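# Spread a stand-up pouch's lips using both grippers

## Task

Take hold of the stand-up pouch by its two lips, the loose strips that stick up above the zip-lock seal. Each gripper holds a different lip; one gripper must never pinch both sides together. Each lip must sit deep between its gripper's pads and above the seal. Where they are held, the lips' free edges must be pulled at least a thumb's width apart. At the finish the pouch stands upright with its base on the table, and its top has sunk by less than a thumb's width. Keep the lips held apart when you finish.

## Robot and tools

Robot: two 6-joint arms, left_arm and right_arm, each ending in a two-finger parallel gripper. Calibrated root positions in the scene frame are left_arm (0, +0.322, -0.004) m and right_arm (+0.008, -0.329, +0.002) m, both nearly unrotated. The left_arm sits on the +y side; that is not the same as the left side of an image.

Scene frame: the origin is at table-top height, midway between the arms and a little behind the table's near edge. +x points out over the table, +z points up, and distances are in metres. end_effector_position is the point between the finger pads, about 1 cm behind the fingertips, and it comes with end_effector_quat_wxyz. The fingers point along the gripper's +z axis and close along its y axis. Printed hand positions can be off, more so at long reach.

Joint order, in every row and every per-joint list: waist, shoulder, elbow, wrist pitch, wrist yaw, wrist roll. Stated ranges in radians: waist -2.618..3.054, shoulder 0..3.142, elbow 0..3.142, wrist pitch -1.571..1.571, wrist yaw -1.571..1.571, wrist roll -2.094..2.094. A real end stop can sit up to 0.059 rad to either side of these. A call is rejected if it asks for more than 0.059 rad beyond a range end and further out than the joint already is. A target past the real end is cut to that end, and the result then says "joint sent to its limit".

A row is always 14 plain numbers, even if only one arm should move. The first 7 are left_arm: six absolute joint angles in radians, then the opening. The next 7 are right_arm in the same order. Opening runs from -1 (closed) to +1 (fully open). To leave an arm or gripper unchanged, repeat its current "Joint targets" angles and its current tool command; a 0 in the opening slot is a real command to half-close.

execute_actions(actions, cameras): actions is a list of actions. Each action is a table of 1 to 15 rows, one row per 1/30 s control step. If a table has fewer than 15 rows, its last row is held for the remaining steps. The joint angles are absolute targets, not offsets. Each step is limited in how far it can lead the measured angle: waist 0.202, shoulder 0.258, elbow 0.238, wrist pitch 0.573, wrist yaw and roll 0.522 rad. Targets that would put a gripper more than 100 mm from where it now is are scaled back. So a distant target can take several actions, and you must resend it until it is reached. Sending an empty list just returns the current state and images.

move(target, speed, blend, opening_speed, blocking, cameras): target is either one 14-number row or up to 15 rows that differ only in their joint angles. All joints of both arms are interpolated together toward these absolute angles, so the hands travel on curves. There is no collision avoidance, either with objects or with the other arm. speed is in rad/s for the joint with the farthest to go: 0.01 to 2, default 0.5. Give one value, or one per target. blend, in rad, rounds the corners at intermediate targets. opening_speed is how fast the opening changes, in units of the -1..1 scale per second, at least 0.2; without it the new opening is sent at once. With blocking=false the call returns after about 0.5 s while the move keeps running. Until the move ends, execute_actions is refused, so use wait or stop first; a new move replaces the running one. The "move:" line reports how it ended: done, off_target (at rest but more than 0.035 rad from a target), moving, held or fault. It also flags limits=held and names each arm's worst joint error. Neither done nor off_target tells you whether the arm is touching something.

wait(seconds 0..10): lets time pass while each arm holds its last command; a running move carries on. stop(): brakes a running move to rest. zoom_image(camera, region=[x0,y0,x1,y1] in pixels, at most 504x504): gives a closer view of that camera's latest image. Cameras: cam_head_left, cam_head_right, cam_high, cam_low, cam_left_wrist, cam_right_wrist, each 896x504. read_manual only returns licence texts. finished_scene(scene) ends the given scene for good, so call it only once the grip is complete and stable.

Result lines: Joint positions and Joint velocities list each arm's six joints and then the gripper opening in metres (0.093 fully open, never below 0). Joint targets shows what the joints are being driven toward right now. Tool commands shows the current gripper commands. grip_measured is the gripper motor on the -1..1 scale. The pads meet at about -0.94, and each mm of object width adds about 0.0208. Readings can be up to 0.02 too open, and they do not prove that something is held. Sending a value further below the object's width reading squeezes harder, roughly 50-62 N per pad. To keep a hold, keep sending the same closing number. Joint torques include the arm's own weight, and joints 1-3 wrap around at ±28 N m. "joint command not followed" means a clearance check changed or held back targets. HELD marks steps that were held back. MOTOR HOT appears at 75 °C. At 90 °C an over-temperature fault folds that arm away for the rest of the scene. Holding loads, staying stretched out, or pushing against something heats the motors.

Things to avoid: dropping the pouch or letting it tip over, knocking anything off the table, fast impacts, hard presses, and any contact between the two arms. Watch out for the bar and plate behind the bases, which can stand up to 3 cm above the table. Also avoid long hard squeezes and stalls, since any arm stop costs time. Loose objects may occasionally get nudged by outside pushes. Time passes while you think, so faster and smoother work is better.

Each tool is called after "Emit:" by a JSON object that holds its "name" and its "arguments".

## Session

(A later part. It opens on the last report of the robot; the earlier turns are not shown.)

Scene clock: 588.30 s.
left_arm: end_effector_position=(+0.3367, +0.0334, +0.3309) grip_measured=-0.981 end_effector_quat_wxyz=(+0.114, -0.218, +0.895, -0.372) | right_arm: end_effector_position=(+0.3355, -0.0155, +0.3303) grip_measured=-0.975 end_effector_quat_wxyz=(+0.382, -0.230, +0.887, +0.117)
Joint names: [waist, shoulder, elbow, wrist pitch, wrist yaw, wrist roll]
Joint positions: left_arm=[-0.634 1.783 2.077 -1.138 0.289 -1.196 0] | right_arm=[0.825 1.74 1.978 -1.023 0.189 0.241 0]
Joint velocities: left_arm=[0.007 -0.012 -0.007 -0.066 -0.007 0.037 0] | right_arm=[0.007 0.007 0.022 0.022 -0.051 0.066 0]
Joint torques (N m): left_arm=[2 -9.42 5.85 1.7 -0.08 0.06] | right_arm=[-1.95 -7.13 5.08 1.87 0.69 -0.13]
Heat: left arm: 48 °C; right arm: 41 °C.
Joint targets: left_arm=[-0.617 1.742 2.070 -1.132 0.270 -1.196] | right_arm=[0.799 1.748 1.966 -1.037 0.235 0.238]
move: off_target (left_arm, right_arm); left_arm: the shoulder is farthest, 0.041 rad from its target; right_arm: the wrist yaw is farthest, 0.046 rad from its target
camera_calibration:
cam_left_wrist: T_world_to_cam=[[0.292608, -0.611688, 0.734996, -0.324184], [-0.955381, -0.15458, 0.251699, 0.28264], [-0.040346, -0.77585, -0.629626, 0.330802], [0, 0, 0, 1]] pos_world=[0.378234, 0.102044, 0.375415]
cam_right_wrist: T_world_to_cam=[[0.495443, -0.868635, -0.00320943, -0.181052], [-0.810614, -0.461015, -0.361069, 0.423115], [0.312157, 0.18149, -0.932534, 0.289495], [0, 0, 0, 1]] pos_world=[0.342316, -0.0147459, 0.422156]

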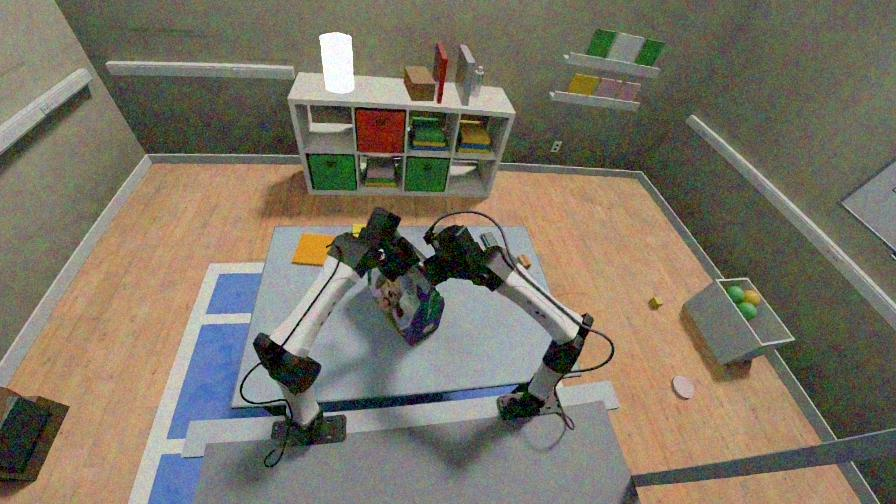

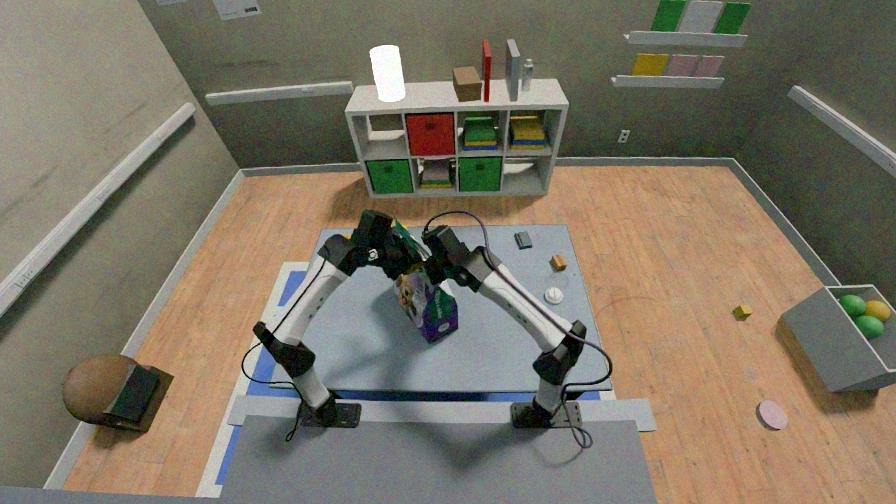

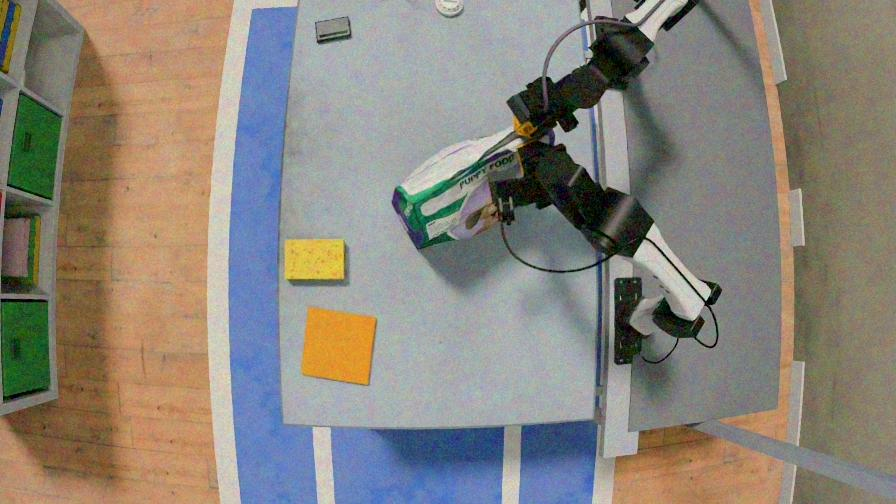

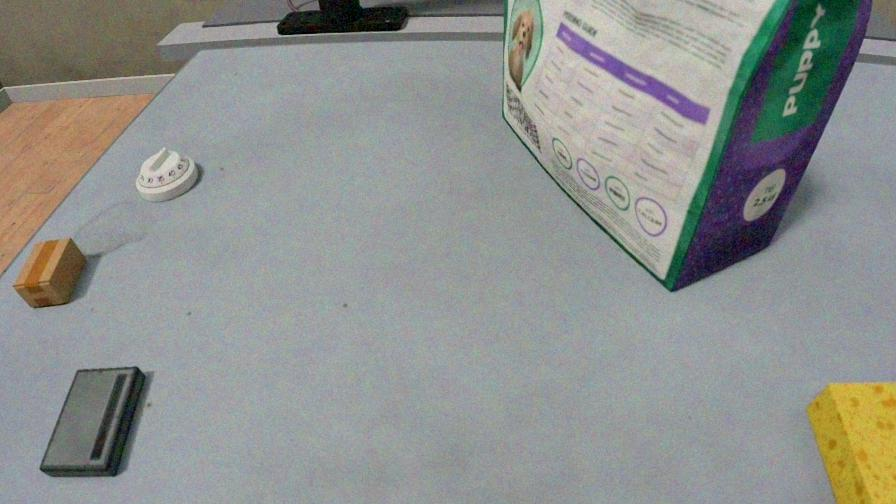

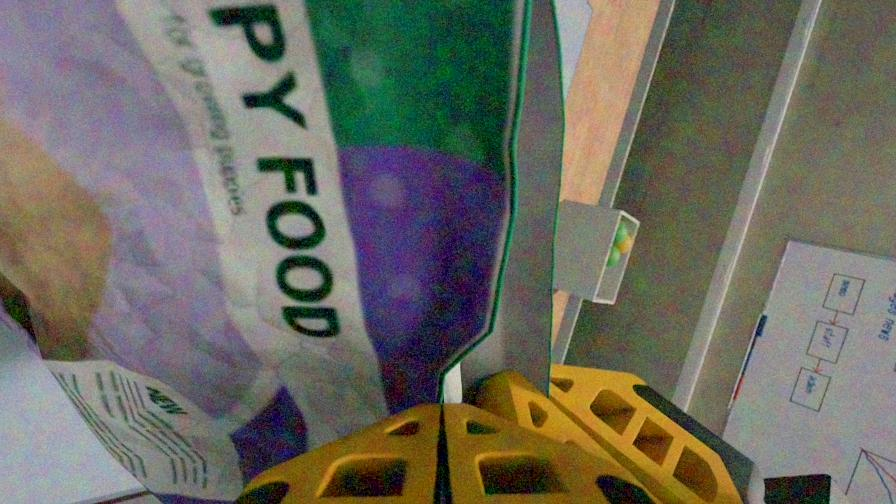

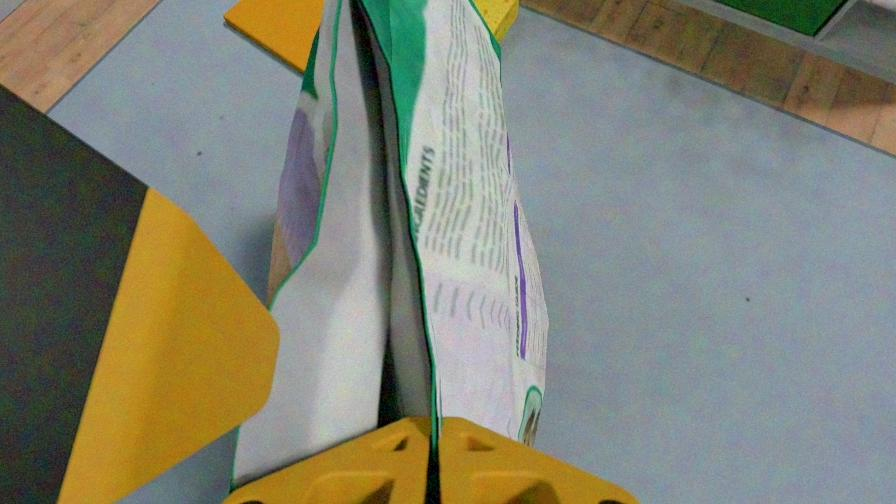

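Emit:
{"name": "move", "arguments": {"target": [-0.612,1.736,2.066,-1.132,0.270,-1.196,-1,0.787,1.752,1.971,-1.032,0.230,0.238,-1], "speed": 0.06, "cameras": ["cam_left_wrist","cam_right_wrist","cam_low"]}}

Emit:
{"name": "zoom_image", "arguments": {"camera": "cam_right_wrist", "region": [220, 300, 580, 504]}}

Emit:
{"name": "zoom_image", "arguments": {"camera": "cam_left_wrist", "region": [350, 300, 640, 464]}}

Scene clock: 592.90 s.
left_arm: end_effector_position=(+0.3364, +0.0342, +0.3317) grip_measured=-0.981 end_effector_quat_wxyz=(+0.114, -0.218, +0.895, -0.373) | right_arm: end_effector_position=(+0.3370, -0.0167, +0.3302) grip_measured=-0.975 end_effector_quat_wxyz=(+0.380, -0.228, +0.888, +0.122)
Joint names: [waist, shoulder, elbow, wrist pitch, wrist yaw, wrist roll]
Joint positions: left_arm=[-0.632 1.779 2.073 -1.136 0.29 -1.196 0] | right_arm=[0.815 1.74 1.978 -1.022 0.176 0.241 0]
Joint velocities: left_arm=[0.002 -0.007 -0.012 -0.007 -0.022 -0.007 0] | right_arm=[-0.017 0.002 0.007 0.007 -0.037 0.051 0]
Joint torques (N m): left_arm=[2.44 -9.54 5.96 1.66 -0.09 0.05] | right_arm=[-2.21 -6.84 5.41 1.96 0.75 -0.14]
Heat: left arm: 48 °C; right arm: 41 °C.
Joint targets: left_arm=[-0.612 1.736 2.066 -1.132 0.270 -1.196] | right_arm=[0.787 1.752 1.971 -1.032 0.230 0.238]
move: off_target (left_arm, right_arm); left_arm: the shoulder is farthest, 0.043 rad from its target; right_arm: the wrist yaw is farthest, 0.054 rad from its target
camera_calibration:
cam_left_wrist: T_world_to_cam=[[0.29158, -0.609555, 0.737173, -0.324697], [-0.95576, -0.154411, 0.25036, 0.282818], [-0.0387809, -0.77756, -0.627611, 0.330779], [0, 0, 0, 1]] pos_world=[0.377809, 0.10295, 0.376152]
cam_right_wrist: T_world_to_cam=[[0.496021, -0.868217, -0.0126973, -0.179899], [-0.812644, -0.459021, -0.35904, 0.423777], [0.305896, 0.18841, -0.933236, 0.291569], [0, 0, 0, 1]] pos_world=[0.344423, -0.0166034, 0.421971]
Images, in order (width x height): cam_low 896x504, cam_left_wrist 896x504, cam_right_wrist 896x504.

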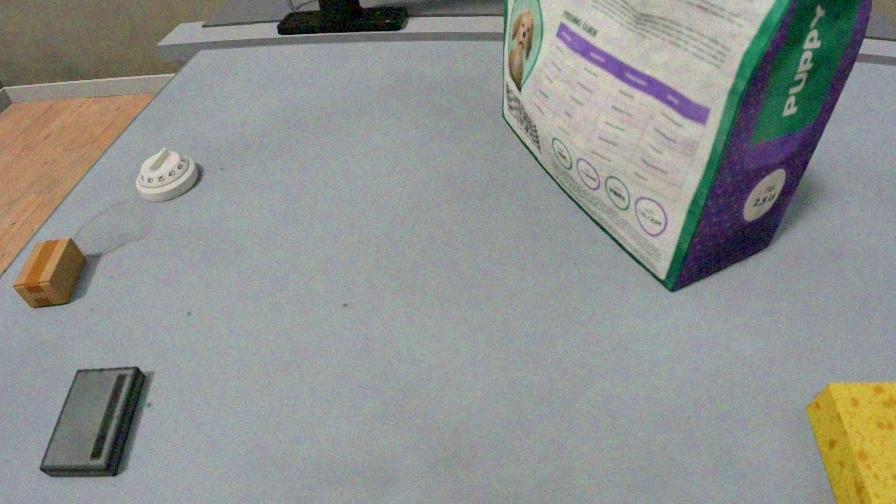

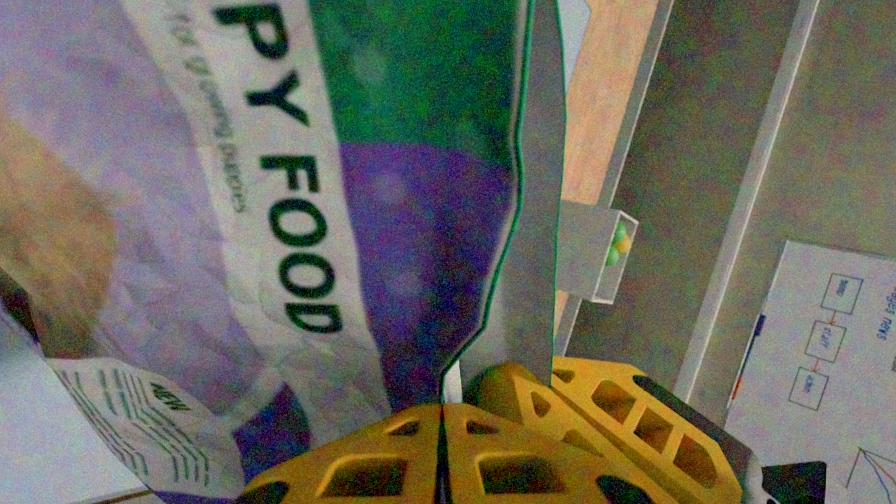

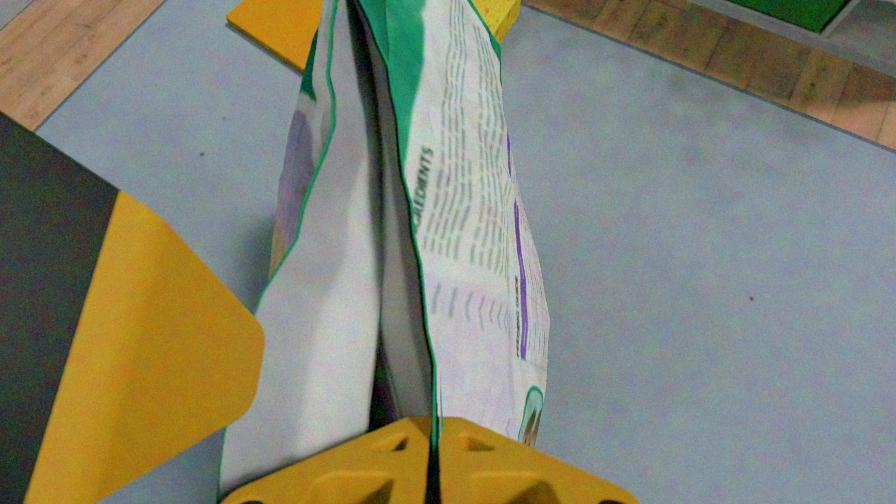

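Scaled by 1.400 from the camera's 896x504 image, which has a finer 1280x720 frame.

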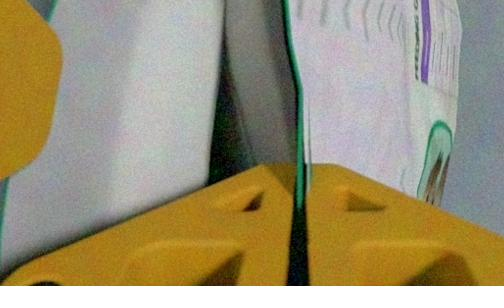

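Scaled by 1.738 from the camera's 896x504 image, which has a finer 1280x720 frame.

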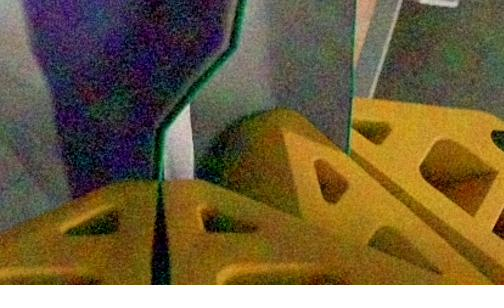

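Emit:
{"name": "move", "arguments": {"target": [-0.612,1.736,2.066,-1.132,0.270,-1.196,-1,0.787,1.752,1.971,-1.032,0.230,0.238,-1]}}

Emit:
{"name": "zoom_image", "arguments": {"camera": "cam_head_right", "region": [370, 210, 480, 290]}}

Emit:
{"name": "zoom_image", "arguments": {"camera": "cam_high", "region": [440, 70, 600, 220]}}

Emit:
{"name": "zoom_image", "arguments": {"camera": "cam_left_wrist", "region": [400, 340, 500, 420]}}

Scene clock: 606.47 s.
left_arm: end_effector_position=(+0.3366, +0.0342, +0.3317) grip_measured=-0.981 end_effector_quat_wxyz=(+0.114, -0.218, +0.895, -0.373) | right_arm: end_effector_position=(+0.3371, -0.0167, +0.3302) grip_measured=-0.975 end_effector_quat_wxyz=(+0.380, -0.228, +0.888, +0.122)
Joint names: [waist, shoulder, elbow, wrist pitch, wrist yaw, wrist roll]
Joint positions: left_arm=[-0.632 1.779 2.072 -1.135 0.291 -1.196 0] | right_arm=[0.815 1.74 1.978 -1.022 0.175 0.241 0]
Joint velocities: left_arm=[-0.017 0.002 -0.012 -0.007 0.007 -0.037 0] | right_arm=[0.002 -0.007 -0.007 0.007 -0.081 -0.007 0]
Joint torques (N m): left_arm=[2.37 -9.52 6 1.62 -0.08 0.09] | right_arm=[-2.37 -6.93 5.53 1.95 0.71 -0.15]
Heat: left arm: 48 °C; right arm: 40 °C.
Joint targets: left_arm=[-0.612 1.736 2.066 -1.132 0.270 -1.196] | right_arm=[0.787 1.752 1.971 -1.032 0.230 0.238]
move: off_target (left_arm, right_arm); left_arm: the shoulder is farthest, 0.043 rad from its target; right_arm: the wrist yaw is farthest, 0.055 rad from its target
camera_calibration:
cam_left_wrist: T_world_to_cam=[[0.291549, -0.609184, 0.737492, -0.324835], [-0.955777, -0.154418, 0.25029, 0.283008], [-0.0385904, -0.777849, -0.627265, 0.330626], [0, 0, 0, 1]] pos_world=[0.377957, 0.102995, 0.376119]
cam_right_wrist: T_world_to_cam=[[0.496169, -0.868124, -0.0133207, -0.179766], [-0.812611, -0.458929, -0.35923, 0.423923], [0.305743, 0.189064, -0.933154, 0.291624], [0, 0, 0, 1]] pos_world=[0.344517, -0.0166442, 0.422021]

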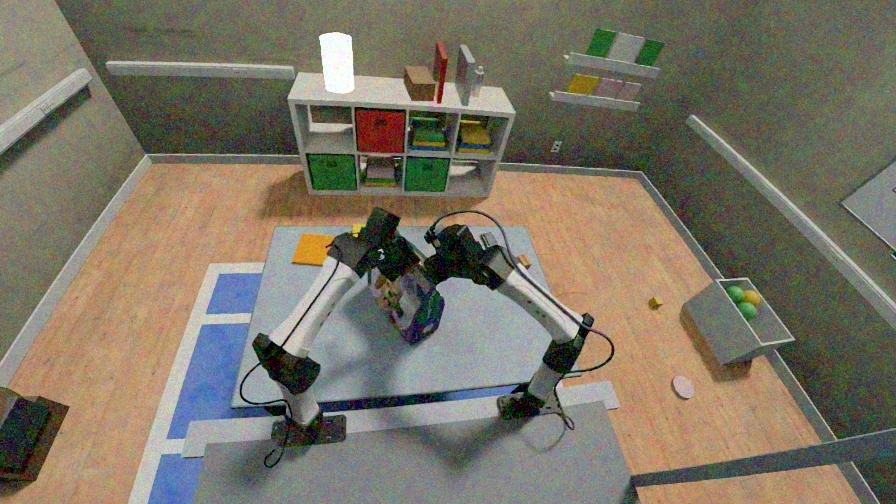

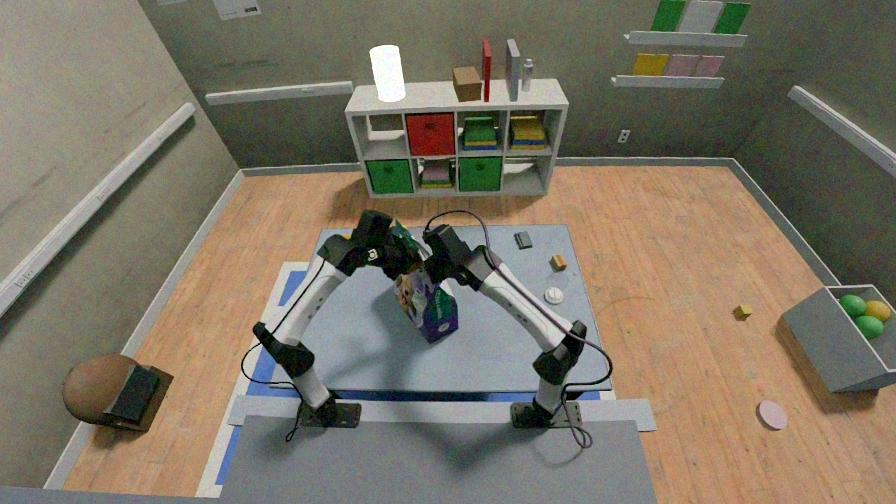

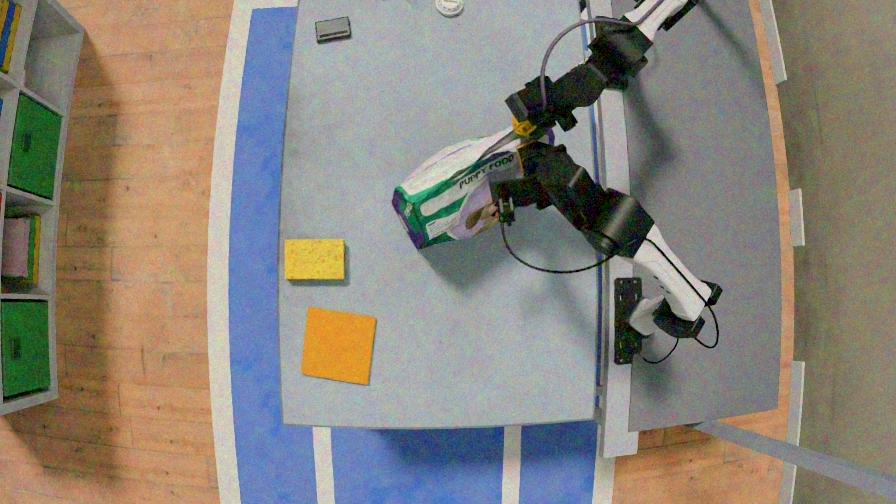

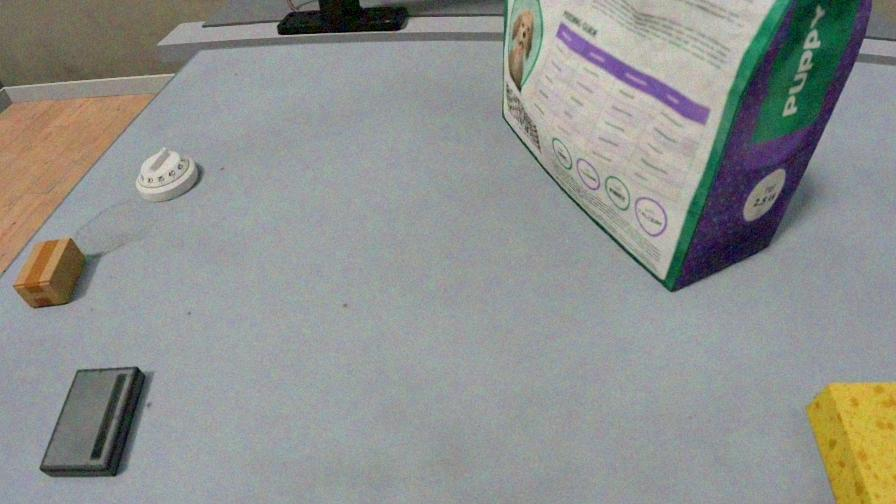

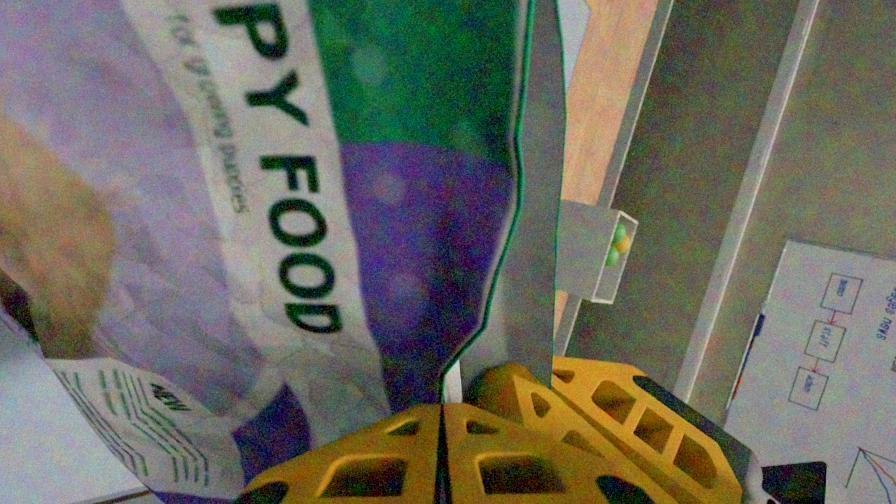

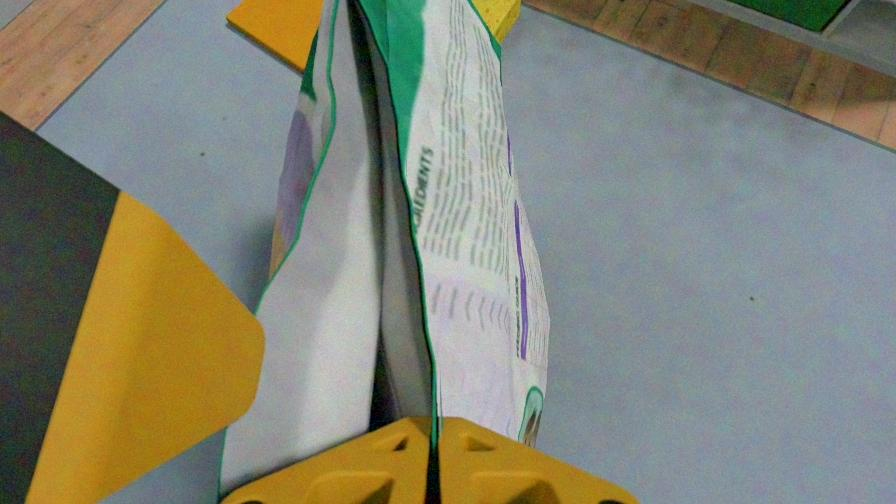

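Scaled by 4.582 from the camera's 896x504 image, which has a finer 1280x720 frame.

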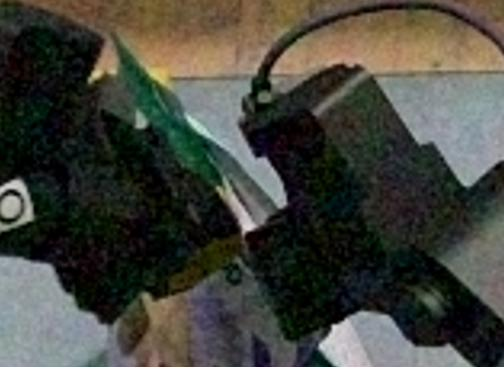

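Scaled by 3.150 from the camera's 896x504 image, which has a finer 1280x720 frame.

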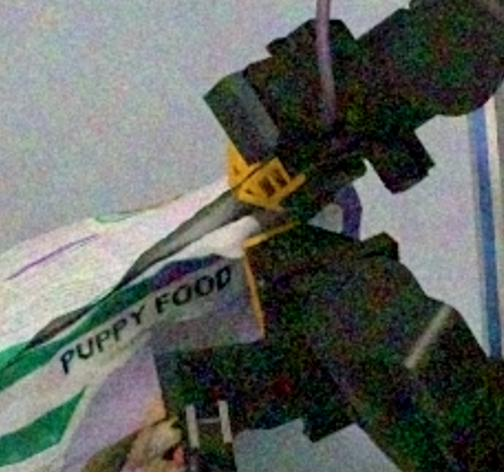

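Scaled by 5.040 from the camera's 896x504 image, which has a finer 1280x720 frame.

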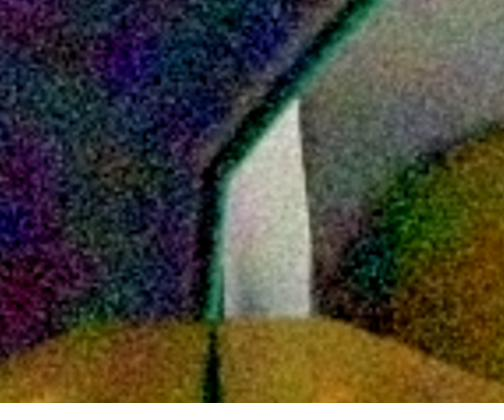

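Emit:
{"name": "move", "arguments": {"target": [-0.634,1.765,2.050,-1.106,0.285,-1.196,-1,0.790,1.752,1.971,-1.032,0.230,0.238,-1], "speed": 0.06, "cameras": ["cam_left_wrist","cam_right_wrist"]}}

Scene clock: 618.50 s.
left_arm: end_effector_position=(+0.3381, +0.0312, +0.3302) grip_measured=-0.981 end_effector_quat_wxyz=(+0.115, -0.215, +0.893, -0.377) | right_arm: end_effector_position=(+0.3371, -0.0171, +0.3300) grip_measured=-0.975 end_effector_quat_wxyz=(+0.379, -0.228, +0.888, +0.121)
Joint names: [waist, shoulder, elbow, wrist pitch, wrist yaw, wrist roll]
Joint positions: left_arm=[-0.634 1.779 2.059 -1.113 0.295 -1.196 0] | right_arm=[0.815 1.74 1.978 -1.023 0.176 0.241 0]
Joint velocities: left_arm=[-0.017 -0.007 -0.017 0.007 0.066 -0.022 0] | right_arm=[-0.017 0.002 0.012 0.022 -0.066 0.007 0]
Joint torques (N m): left_arm=[0.65 -7.3 5.79 1.71 0.03 0.08] | right_arm=[-1.94 -6.83 5.46 1.98 0.71 -0.13]
Heat: left arm: 48 °C; right arm: 40 °C.
Joint targets: left_arm=[-0.634 1.765 2.050 -1.106 0.285 -1.196] | right_arm=[0.790 1.752 1.971 -1.032 0.230 0.238]
move: off_target (right_arm); right_arm: the wrist yaw is farthest, 0.054 rad from its target
camera_calibration:
cam_left_wrist: T_world_to_cam=[[0.285087, -0.605277, 0.743213, -0.325811], [-0.957701, -0.148187, 0.246678, 0.286029], [-0.0391739, -0.7821, -0.62192, 0.326009], [0, 0, 0, 1]] pos_world=[0.379586, 0.100151, 0.374341]
cam_right_wrist: T_world_to_cam=[[0.495197, -0.8687, -0.0118661, -0.180259], [-0.813219, -0.458678, -0.358174, 0.423516], [0.305703, 0.187017, -0.933579, 0.291605], [0, 0, 0, 1]] pos_world=[0.344531, -0.0168687, 0.42179]
Images, in order (width x height): cam_left_wrist 896x504, cam_right_wrist 896x504.

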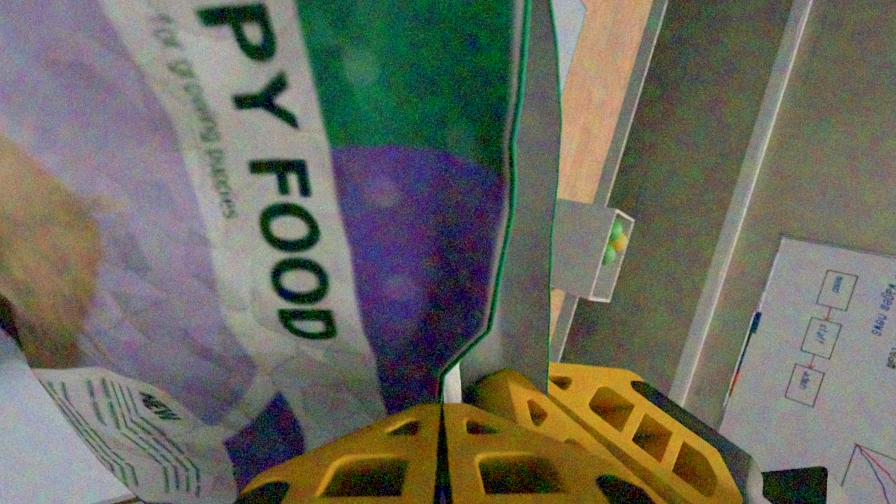

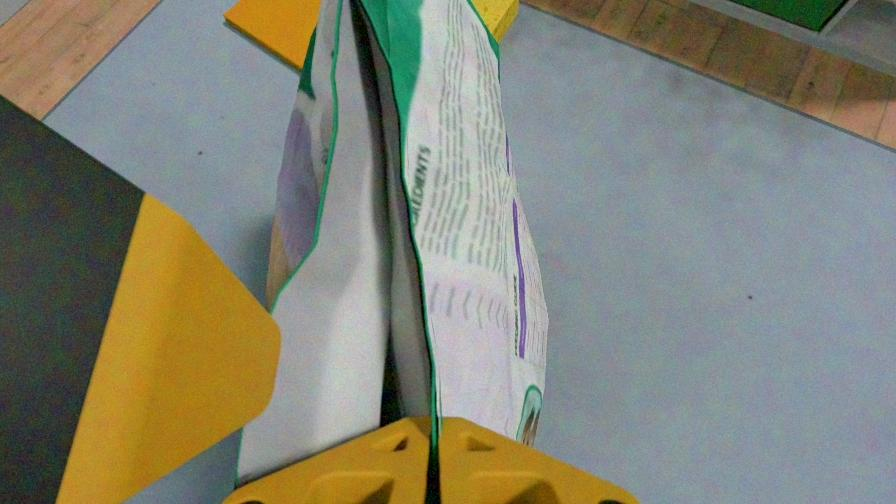

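Emit:
{"name": "move", "arguments": {"target": [-0.634,1.765,2.050,-1.106,0.285,-1.196,-0.76,0.790,1.752,1.971,-1.032,0.230,0.238,-1], "opening_speed": 0.3, "cameras": ["cam_left_wrist","cam_right_wrist"]}}

Emit:
{"name": "zoom_image", "arguments": {"camera": "cam_left_wrist", "region": [380, 330, 520, 460]}}

Scene clock: 621.23 s.
left_arm: end_effector_position=(+0.3387, +0.0316, +0.3299) grip_measured=-0.762 end_effector_quat_wxyz=(+0.117, -0.216, +0.894, -0.376) | right_arm: end_effector_position=(+0.3384, -0.0239, +0.3268) grip_measured=-0.975 end_effector_quat_wxyz=(+0.375, -0.224, +0.893, +0.109)
Joint names: [waist, shoulder, elbow, wrist pitch, wrist yaw, wrist roll]
Joint positions: left_arm=[-0.634 1.779 2.058 -1.112 0.291 -1.196 0.009] | right_arm=[0.808 1.74 1.978 -1.044 0.191 0.241 0]
Joint velocities: left_arm=[-0.002 -0.022 -0.002 0.007 0.051 0.051 -0.001] | right_arm=[-0.007 -0.002 0.002 -0.022 0.037 0.022 0]
Joint torques (N m): left_arm=[0.62 -7.39 5.79 1.69 0.06 0.06] | right_arm=[-1.5 -6.69 5.59 2.16 0.54 -0.13]
Heat: left arm: 48 °C; right arm: 40 °C.
Joint targets: left_arm=[-0.634 1.765 2.050 -1.106 0.285 -1.196] | right_arm=[0.790 1.752 1.971 -1.032 0.230 0.238]
move: off_target (right_arm); right_arm: the wrist yaw is farthest, 0.039 rad from its target
camera_calibration:
cam_left_wrist: T_world_to_cam=[[0.285339, -0.606156, 0.742399, -0.32536], [-0.957763, -0.151525, 0.244397, 0.287637], [-0.0356503, -0.780778, -0.62379, 0.325547], [0, 0, 0, 1]] pos_world=[0.379932, 0.100546, 0.374322]
cam_right_wrist: T_world_to_cam=[[0.479726, -0.877409, 0.00406017, -0.187022], [-0.823573, -0.451877, -0.342833, 0.41901], [0.30264, 0.161122, -0.939388, 0.29187], [0, 0, 0, 1]] pos_world=[0.346473, -0.021781, 0.418589]
Images, in order (width x height): cam_left_wrist 896x504, cam_right_wrist 896x504.

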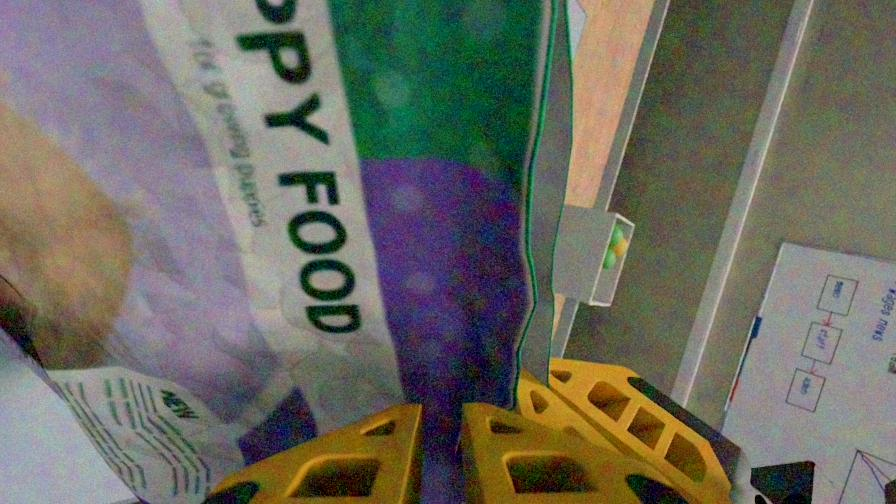

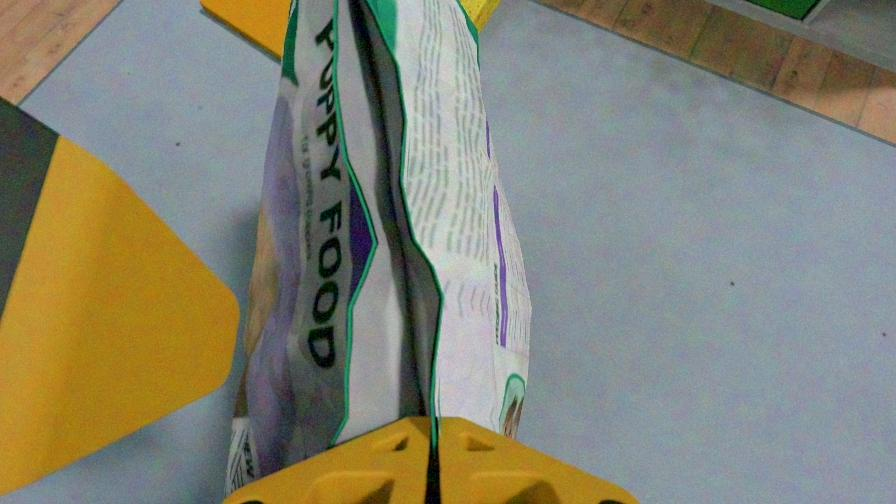

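Scaled by 3.600 from the camera's 896x504 image, which has a finer 1280x720 frame.

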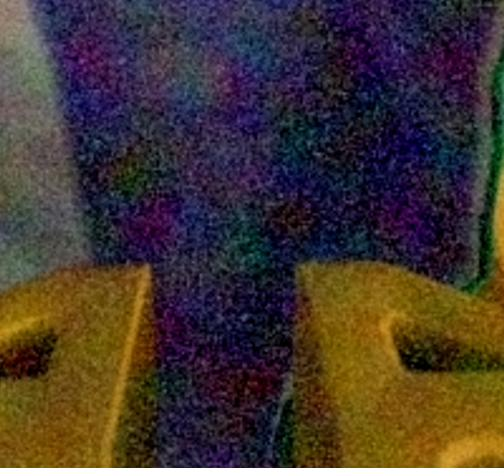

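Emit:
{"name": "move", "arguments": {"target": [[-0.617,1.750,2.103,-1.178,0.281,-1.196,-0.6,0.790,1.752,1.971,-1.032,0.230,0.238,-1],[-0.662,1.912,2.268,-1.190,0.265,-1.196,-0.6,0.790,1.752,1.971,-1.032,0.230,0.238,-1]], "speed": 0.15, "opening_speed": 0.2, "cameras": ["cam_left_wrist","cam_right_wrist"]}}

Scene clock: 651.00 s.
left_arm: end_effector_position=(+0.3514, +0.0146, +0.3359) grip_measured=-0.602 end_effector_quat_wxyz=(+0.120, -0.210, +0.896, -0.372) | right_arm: end_effector_position=(+0.3384, -0.0240, +0.3268) grip_measured=-0.975 end_effector_quat_wxyz=(+0.375, -0.224, +0.893, +0.108)
Joint names: [waist, shoulder, elbow, wrist pitch, wrist yaw, wrist roll]
Joint positions: left_arm=[-0.655 1.895 2.241 -1.179 0.271 -1.196 0.016] | right_arm=[0.808 1.74 1.978 -1.044 0.192 0.241 0]
Joint velocities: left_arm=[0.012 -0.017 0.007 -0.007 -0.007 0.007 -0.001] | right_arm=[0.017 -0.002 -0.017 -0.022 -0.037 0.037 0]
Joint torques (N m): left_arm=[0.1 -5.68 8.77 1.51 0.05 0.1] | right_arm=[-1.44 -6.74 5.34 2.15 0.56 -0.13]
Heat: left arm: 48 °C; right arm: 40 °C.
Joint targets: left_arm=[-0.662 1.912 2.268 -1.190 0.265 -1.196] | right_arm=[0.790 1.752 1.971 -1.032 0.230 0.238]
move: off_target (right_arm); right_arm: the wrist yaw is farthest, 0.038 rad from its target
camera_calibration:
cam_left_wrist: T_world_to_cam=[[0.274598, -0.617157, 0.737369, -0.338153], [-0.960872, -0.147136, 0.234682, 0.300053], [-0.0363415, -0.772961, -0.633412, 0.31978], [0, 0, 0, 1]] pos_world=[0.39279, 0.0826328, 0.381479]
cam_right_wrist: T_world_to_cam=[[0.47925, -0.877666, 0.00469014, -0.187219], [-0.823772, -0.451652, -0.34265, 0.418969], [0.302851, 0.160351, -0.939451, 0.291772], [0, 0, 0, 1]] pos_world=[0.346497, -0.021873, 0.418543]
Images, in order (width x height): cam_left_wrist 896x504, cam_right_wrist 896x504.

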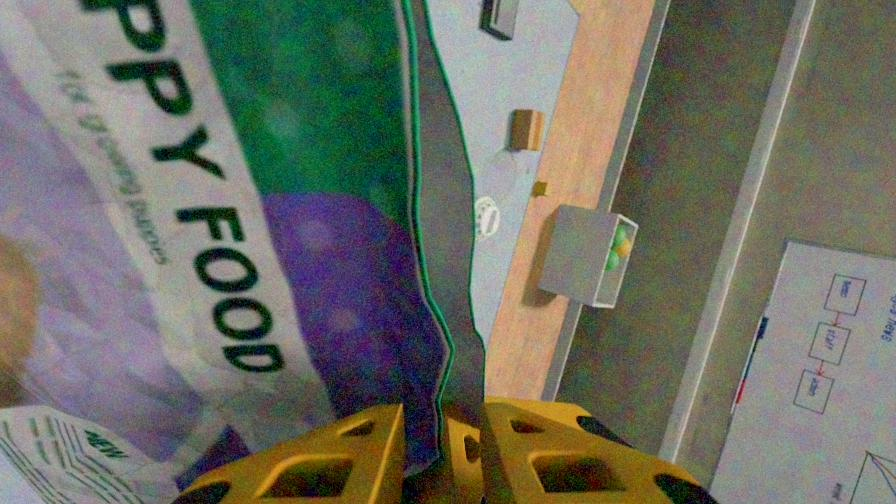

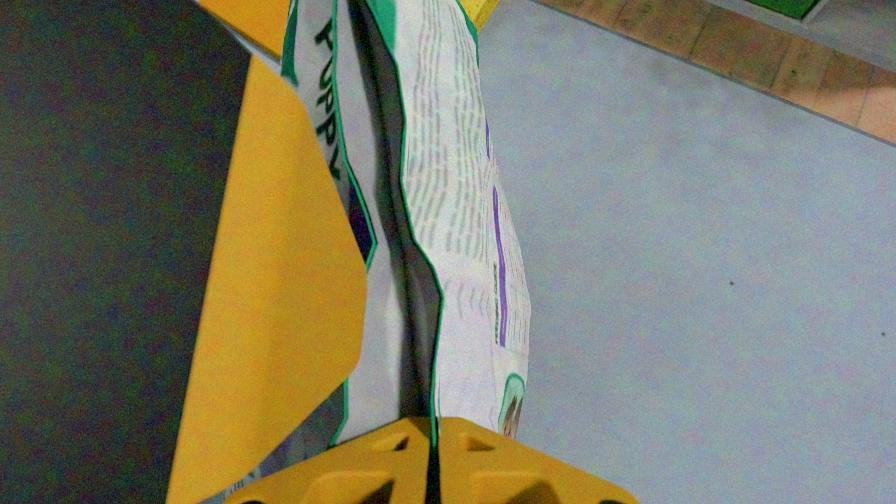

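Emit:
{"name": "move", "arguments": {"target": [-0.657,1.860,2.172,-1.128,0.266,-1.196,-0.6,0.790,1.752,1.971,-1.032,0.230,0.238,-1], "speed": 0.1, "cameras": ["cam_left_wrist","cam_right_wrist"]}}

Scene clock: 663.90 s.
left_arm: end_effector_position=(+0.3541, +0.0125, +0.3224) grip_measured=-0.602 end_effector_quat_wxyz=(+0.115, -0.212, +0.899, -0.366) | right_arm: end_effector_position=(+0.3384, -0.0241, +0.3267) grip_measured=-0.975 end_effector_quat_wxyz=(+0.375, -0.224, +0.893, +0.108)
Joint names: [waist, shoulder, elbow, wrist pitch, wrist yaw, wrist roll]
Joint positions: left_arm=[-0.655 1.891 2.184 -1.143 0.271 -1.196 0.016] | right_arm=[0.808 1.74 1.978 -1.045 0.192 0.241 0]
Joint velocities: left_arm=[0.007 -0.007 -0.002 -0.022 -0.066 -0.007 0.001] | right_arm=[0.012 0.007 0.012 -0.022 -0.051 -0.022 0]
Joint torques (N m): left_arm=[0.44 -9.43 5.53 1.73 0.1 0.09] | right_arm=[-1.52 -6.58 5.5 2.16 0.57 -0.11]
Heat: left arm: 48 °C; right arm: 40 °C.
Joint targets: left_arm=[-0.657 1.860 2.172 -1.128 0.266 -1.196] | right_arm=[0.790 1.752 1.971 -1.032 0.230 0.238]
move: off_target (right_arm); right_arm: the wrist yaw is farthest, 0.038 rad from its target
camera_calibration:
cam_left_wrist: T_world_to_cam=[[0.284457, -0.624669, 0.727236, -0.330327], [-0.957654, -0.149903, 0.245822, 0.300799], [-0.0445426, -0.766366, -0.640858, 0.314972], [0, 0, 0, 1]] pos_world=[0.396054, 0.0801295, 0.368135]
cam_right_wrist: T_world_to_cam=[[0.479247, -0.877667, 0.00480543, -0.187276], [-0.823865, -0.451743, -0.342308, 0.418807], [0.302603, 0.160091, -0.939575, 0.29185], [0, 0, 0, 1]] pos_world=[0.346477, -0.0218952, 0.418476]
Images, in order (width x height): cam_left_wrist 896x504, cam_right_wrist 896x504.

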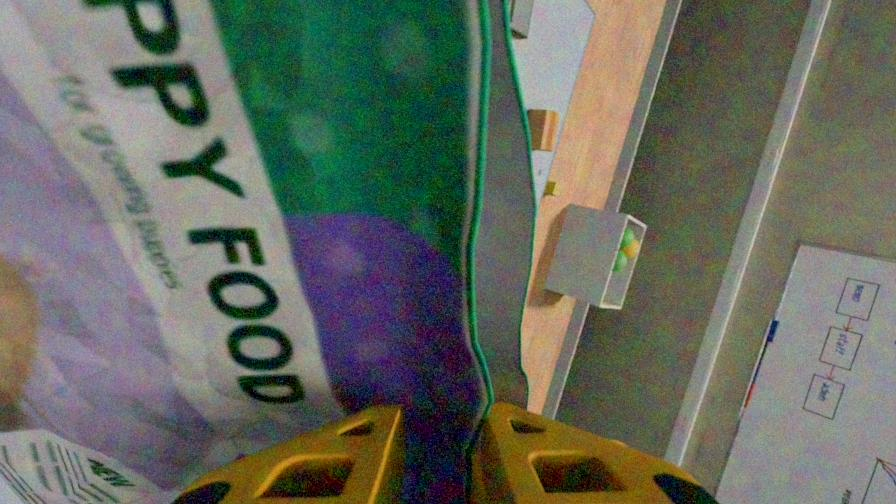

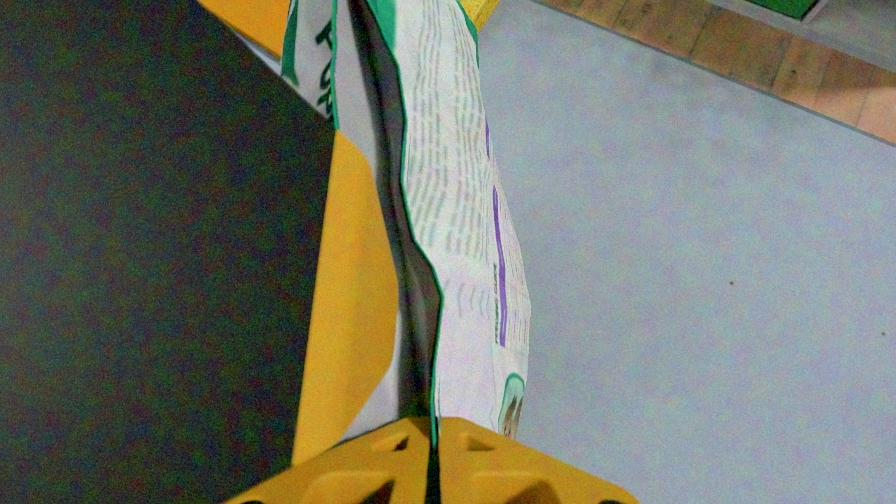

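Emit:
{"name": "zoom_image", "arguments": {"camera": "cam_left_wrist", "region": [380, 340, 560, 504]}}

Emit:
{"name": "zoom_image", "arguments": {"camera": "cam_right_wrist", "region": [260, 240, 480, 440]}}

Scaled by 2.800 from the camera's 896x504 image, which has a finer 1280x720 frame.

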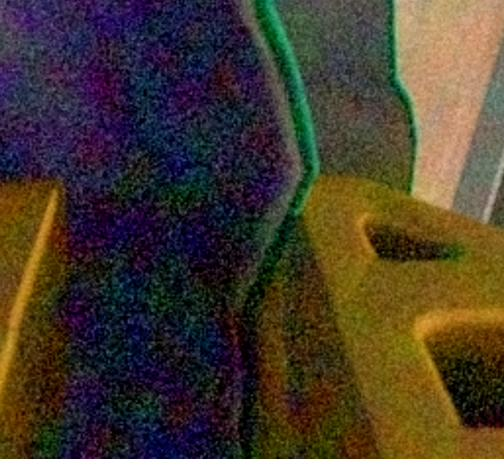

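Scaled by 2.291 from the camera's 896x504 image, which has a finer 1280x720 frame.

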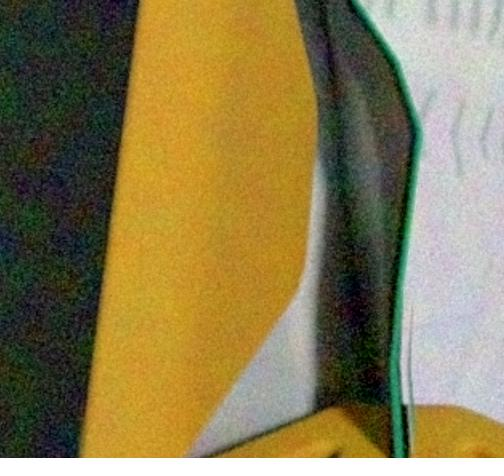

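Emit:
{"name": "move", "arguments": {"target": [-0.655,1.867,2.172,-1.130,0.266,-1.196,-1,0.790,1.752,1.971,-1.032,0.230,0.238,-1], "opening_speed": 0.3, "cameras": ["cam_left_wrist","cam_right_wrist"]}}

Emit:
{"name": "zoom_image", "arguments": {"camera": "cam_left_wrist", "region": [380, 340, 560, 504]}}

Scene clock: 671.10 s.
left_arm: end_effector_position=(+0.3543, +0.0124, +0.3225) grip_measured=-0.981 end_effector_quat_wxyz=(+0.116, -0.212, +0.899, -0.366) | right_arm: end_effector_position=(+0.3384, -0.0242, +0.3267) grip_measured=-0.975 end_effector_quat_wxyz=(+0.375, -0.224, +0.893, +0.108)
Joint names: [waist, shoulder, elbow, wrist pitch, wrist yaw, wrist roll]
Joint positions: left_arm=[-0.655 1.891 2.183 -1.141 0.271 -1.196 0] | right_arm=[0.808 1.74 1.978 -1.045 0.193 0.241 0]
Joint velocities: left_arm=[0.007 -0.002 -0.007 -0.007 -0.051 -0.007 0] | right_arm=[-0.002 -0.007 -0.002 0.022 -0.11 0.007 0]
Joint torques (N m): left_arm=[0.66 -8.92 5.55 1.7 0.11 0.06] | right_arm=[-1.58 -6.72 5.29 2.17 0.53 -0.17]
Heat: left arm: 48 °C; right arm: 40 °C.
Joint targets: left_arm=[-0.655 1.867 2.172 -1.130 0.266 -1.196] | right_arm=[0.790 1.752 1.971 -1.032 0.230 0.238]
move: off_target (right_arm); right_arm: the wrist yaw is farthest, 0.037 rad from its target
camera_calibration:
cam_left_wrist: T_world_to_cam=[[0.283795, -0.624173, 0.727921, -0.330542], [-0.957878, -0.149753, 0.245039, 0.301276], [-0.0439389, -0.7668, -0.64038, 0.314571], [0, 0, 0, 1]] pos_world=[0.396213, 0.0800147, 0.36823]
cam_right_wrist: T_world_to_cam=[[0.478772, -0.877923, 0.0054359, -0.187472], [-0.824064, -0.451518, -0.342125, 0.418767], [0.302814, 0.15932, -0.939639, 0.291751], [0, 0, 0, 1]] pos_world=[0.346501, -0.0219873, 0.418431]
Images, in order (width x height): cam_left_wrist 896x504, cam_right_wrist 896x504.

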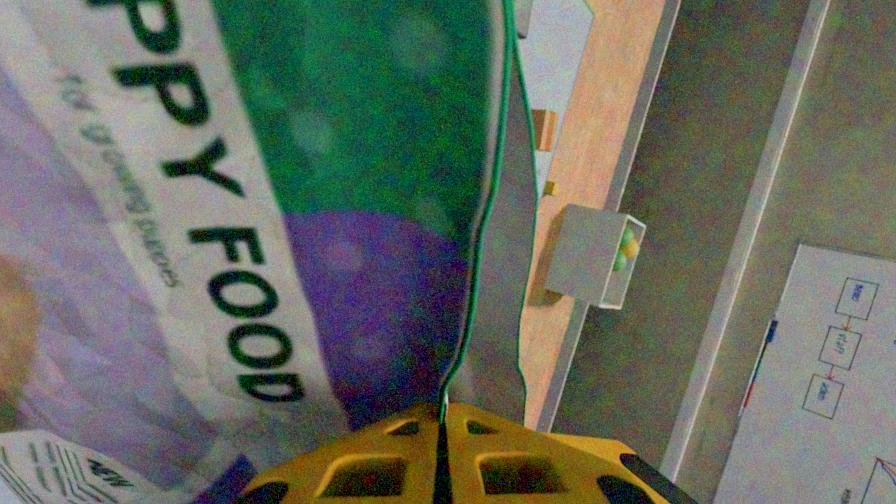

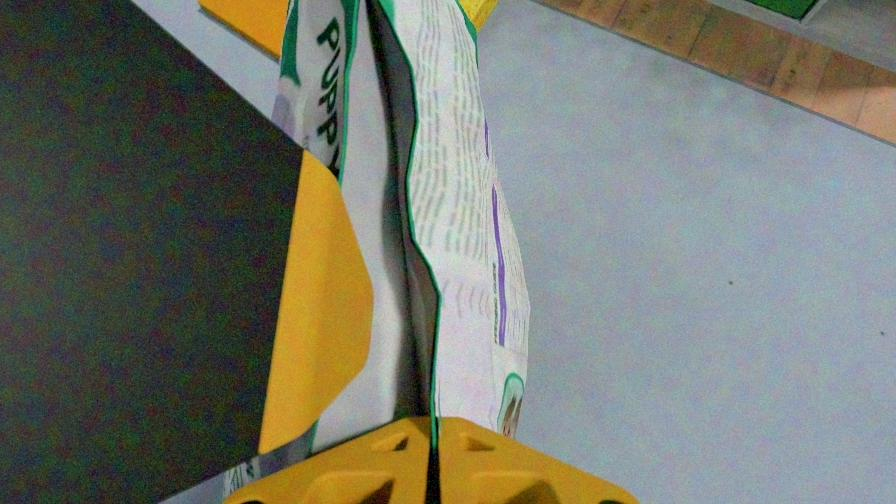

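Scaled by 2.800 from the camera's 896x504 image, which has a finer 1280x720 frame.

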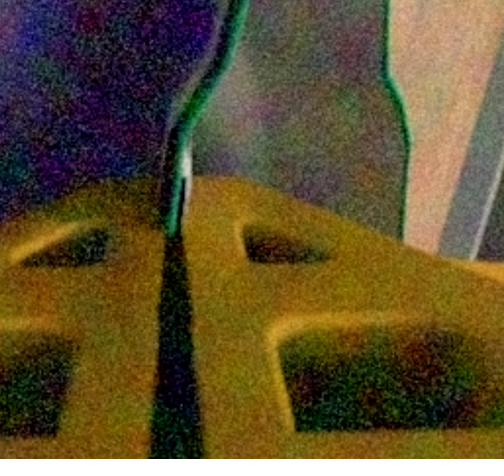

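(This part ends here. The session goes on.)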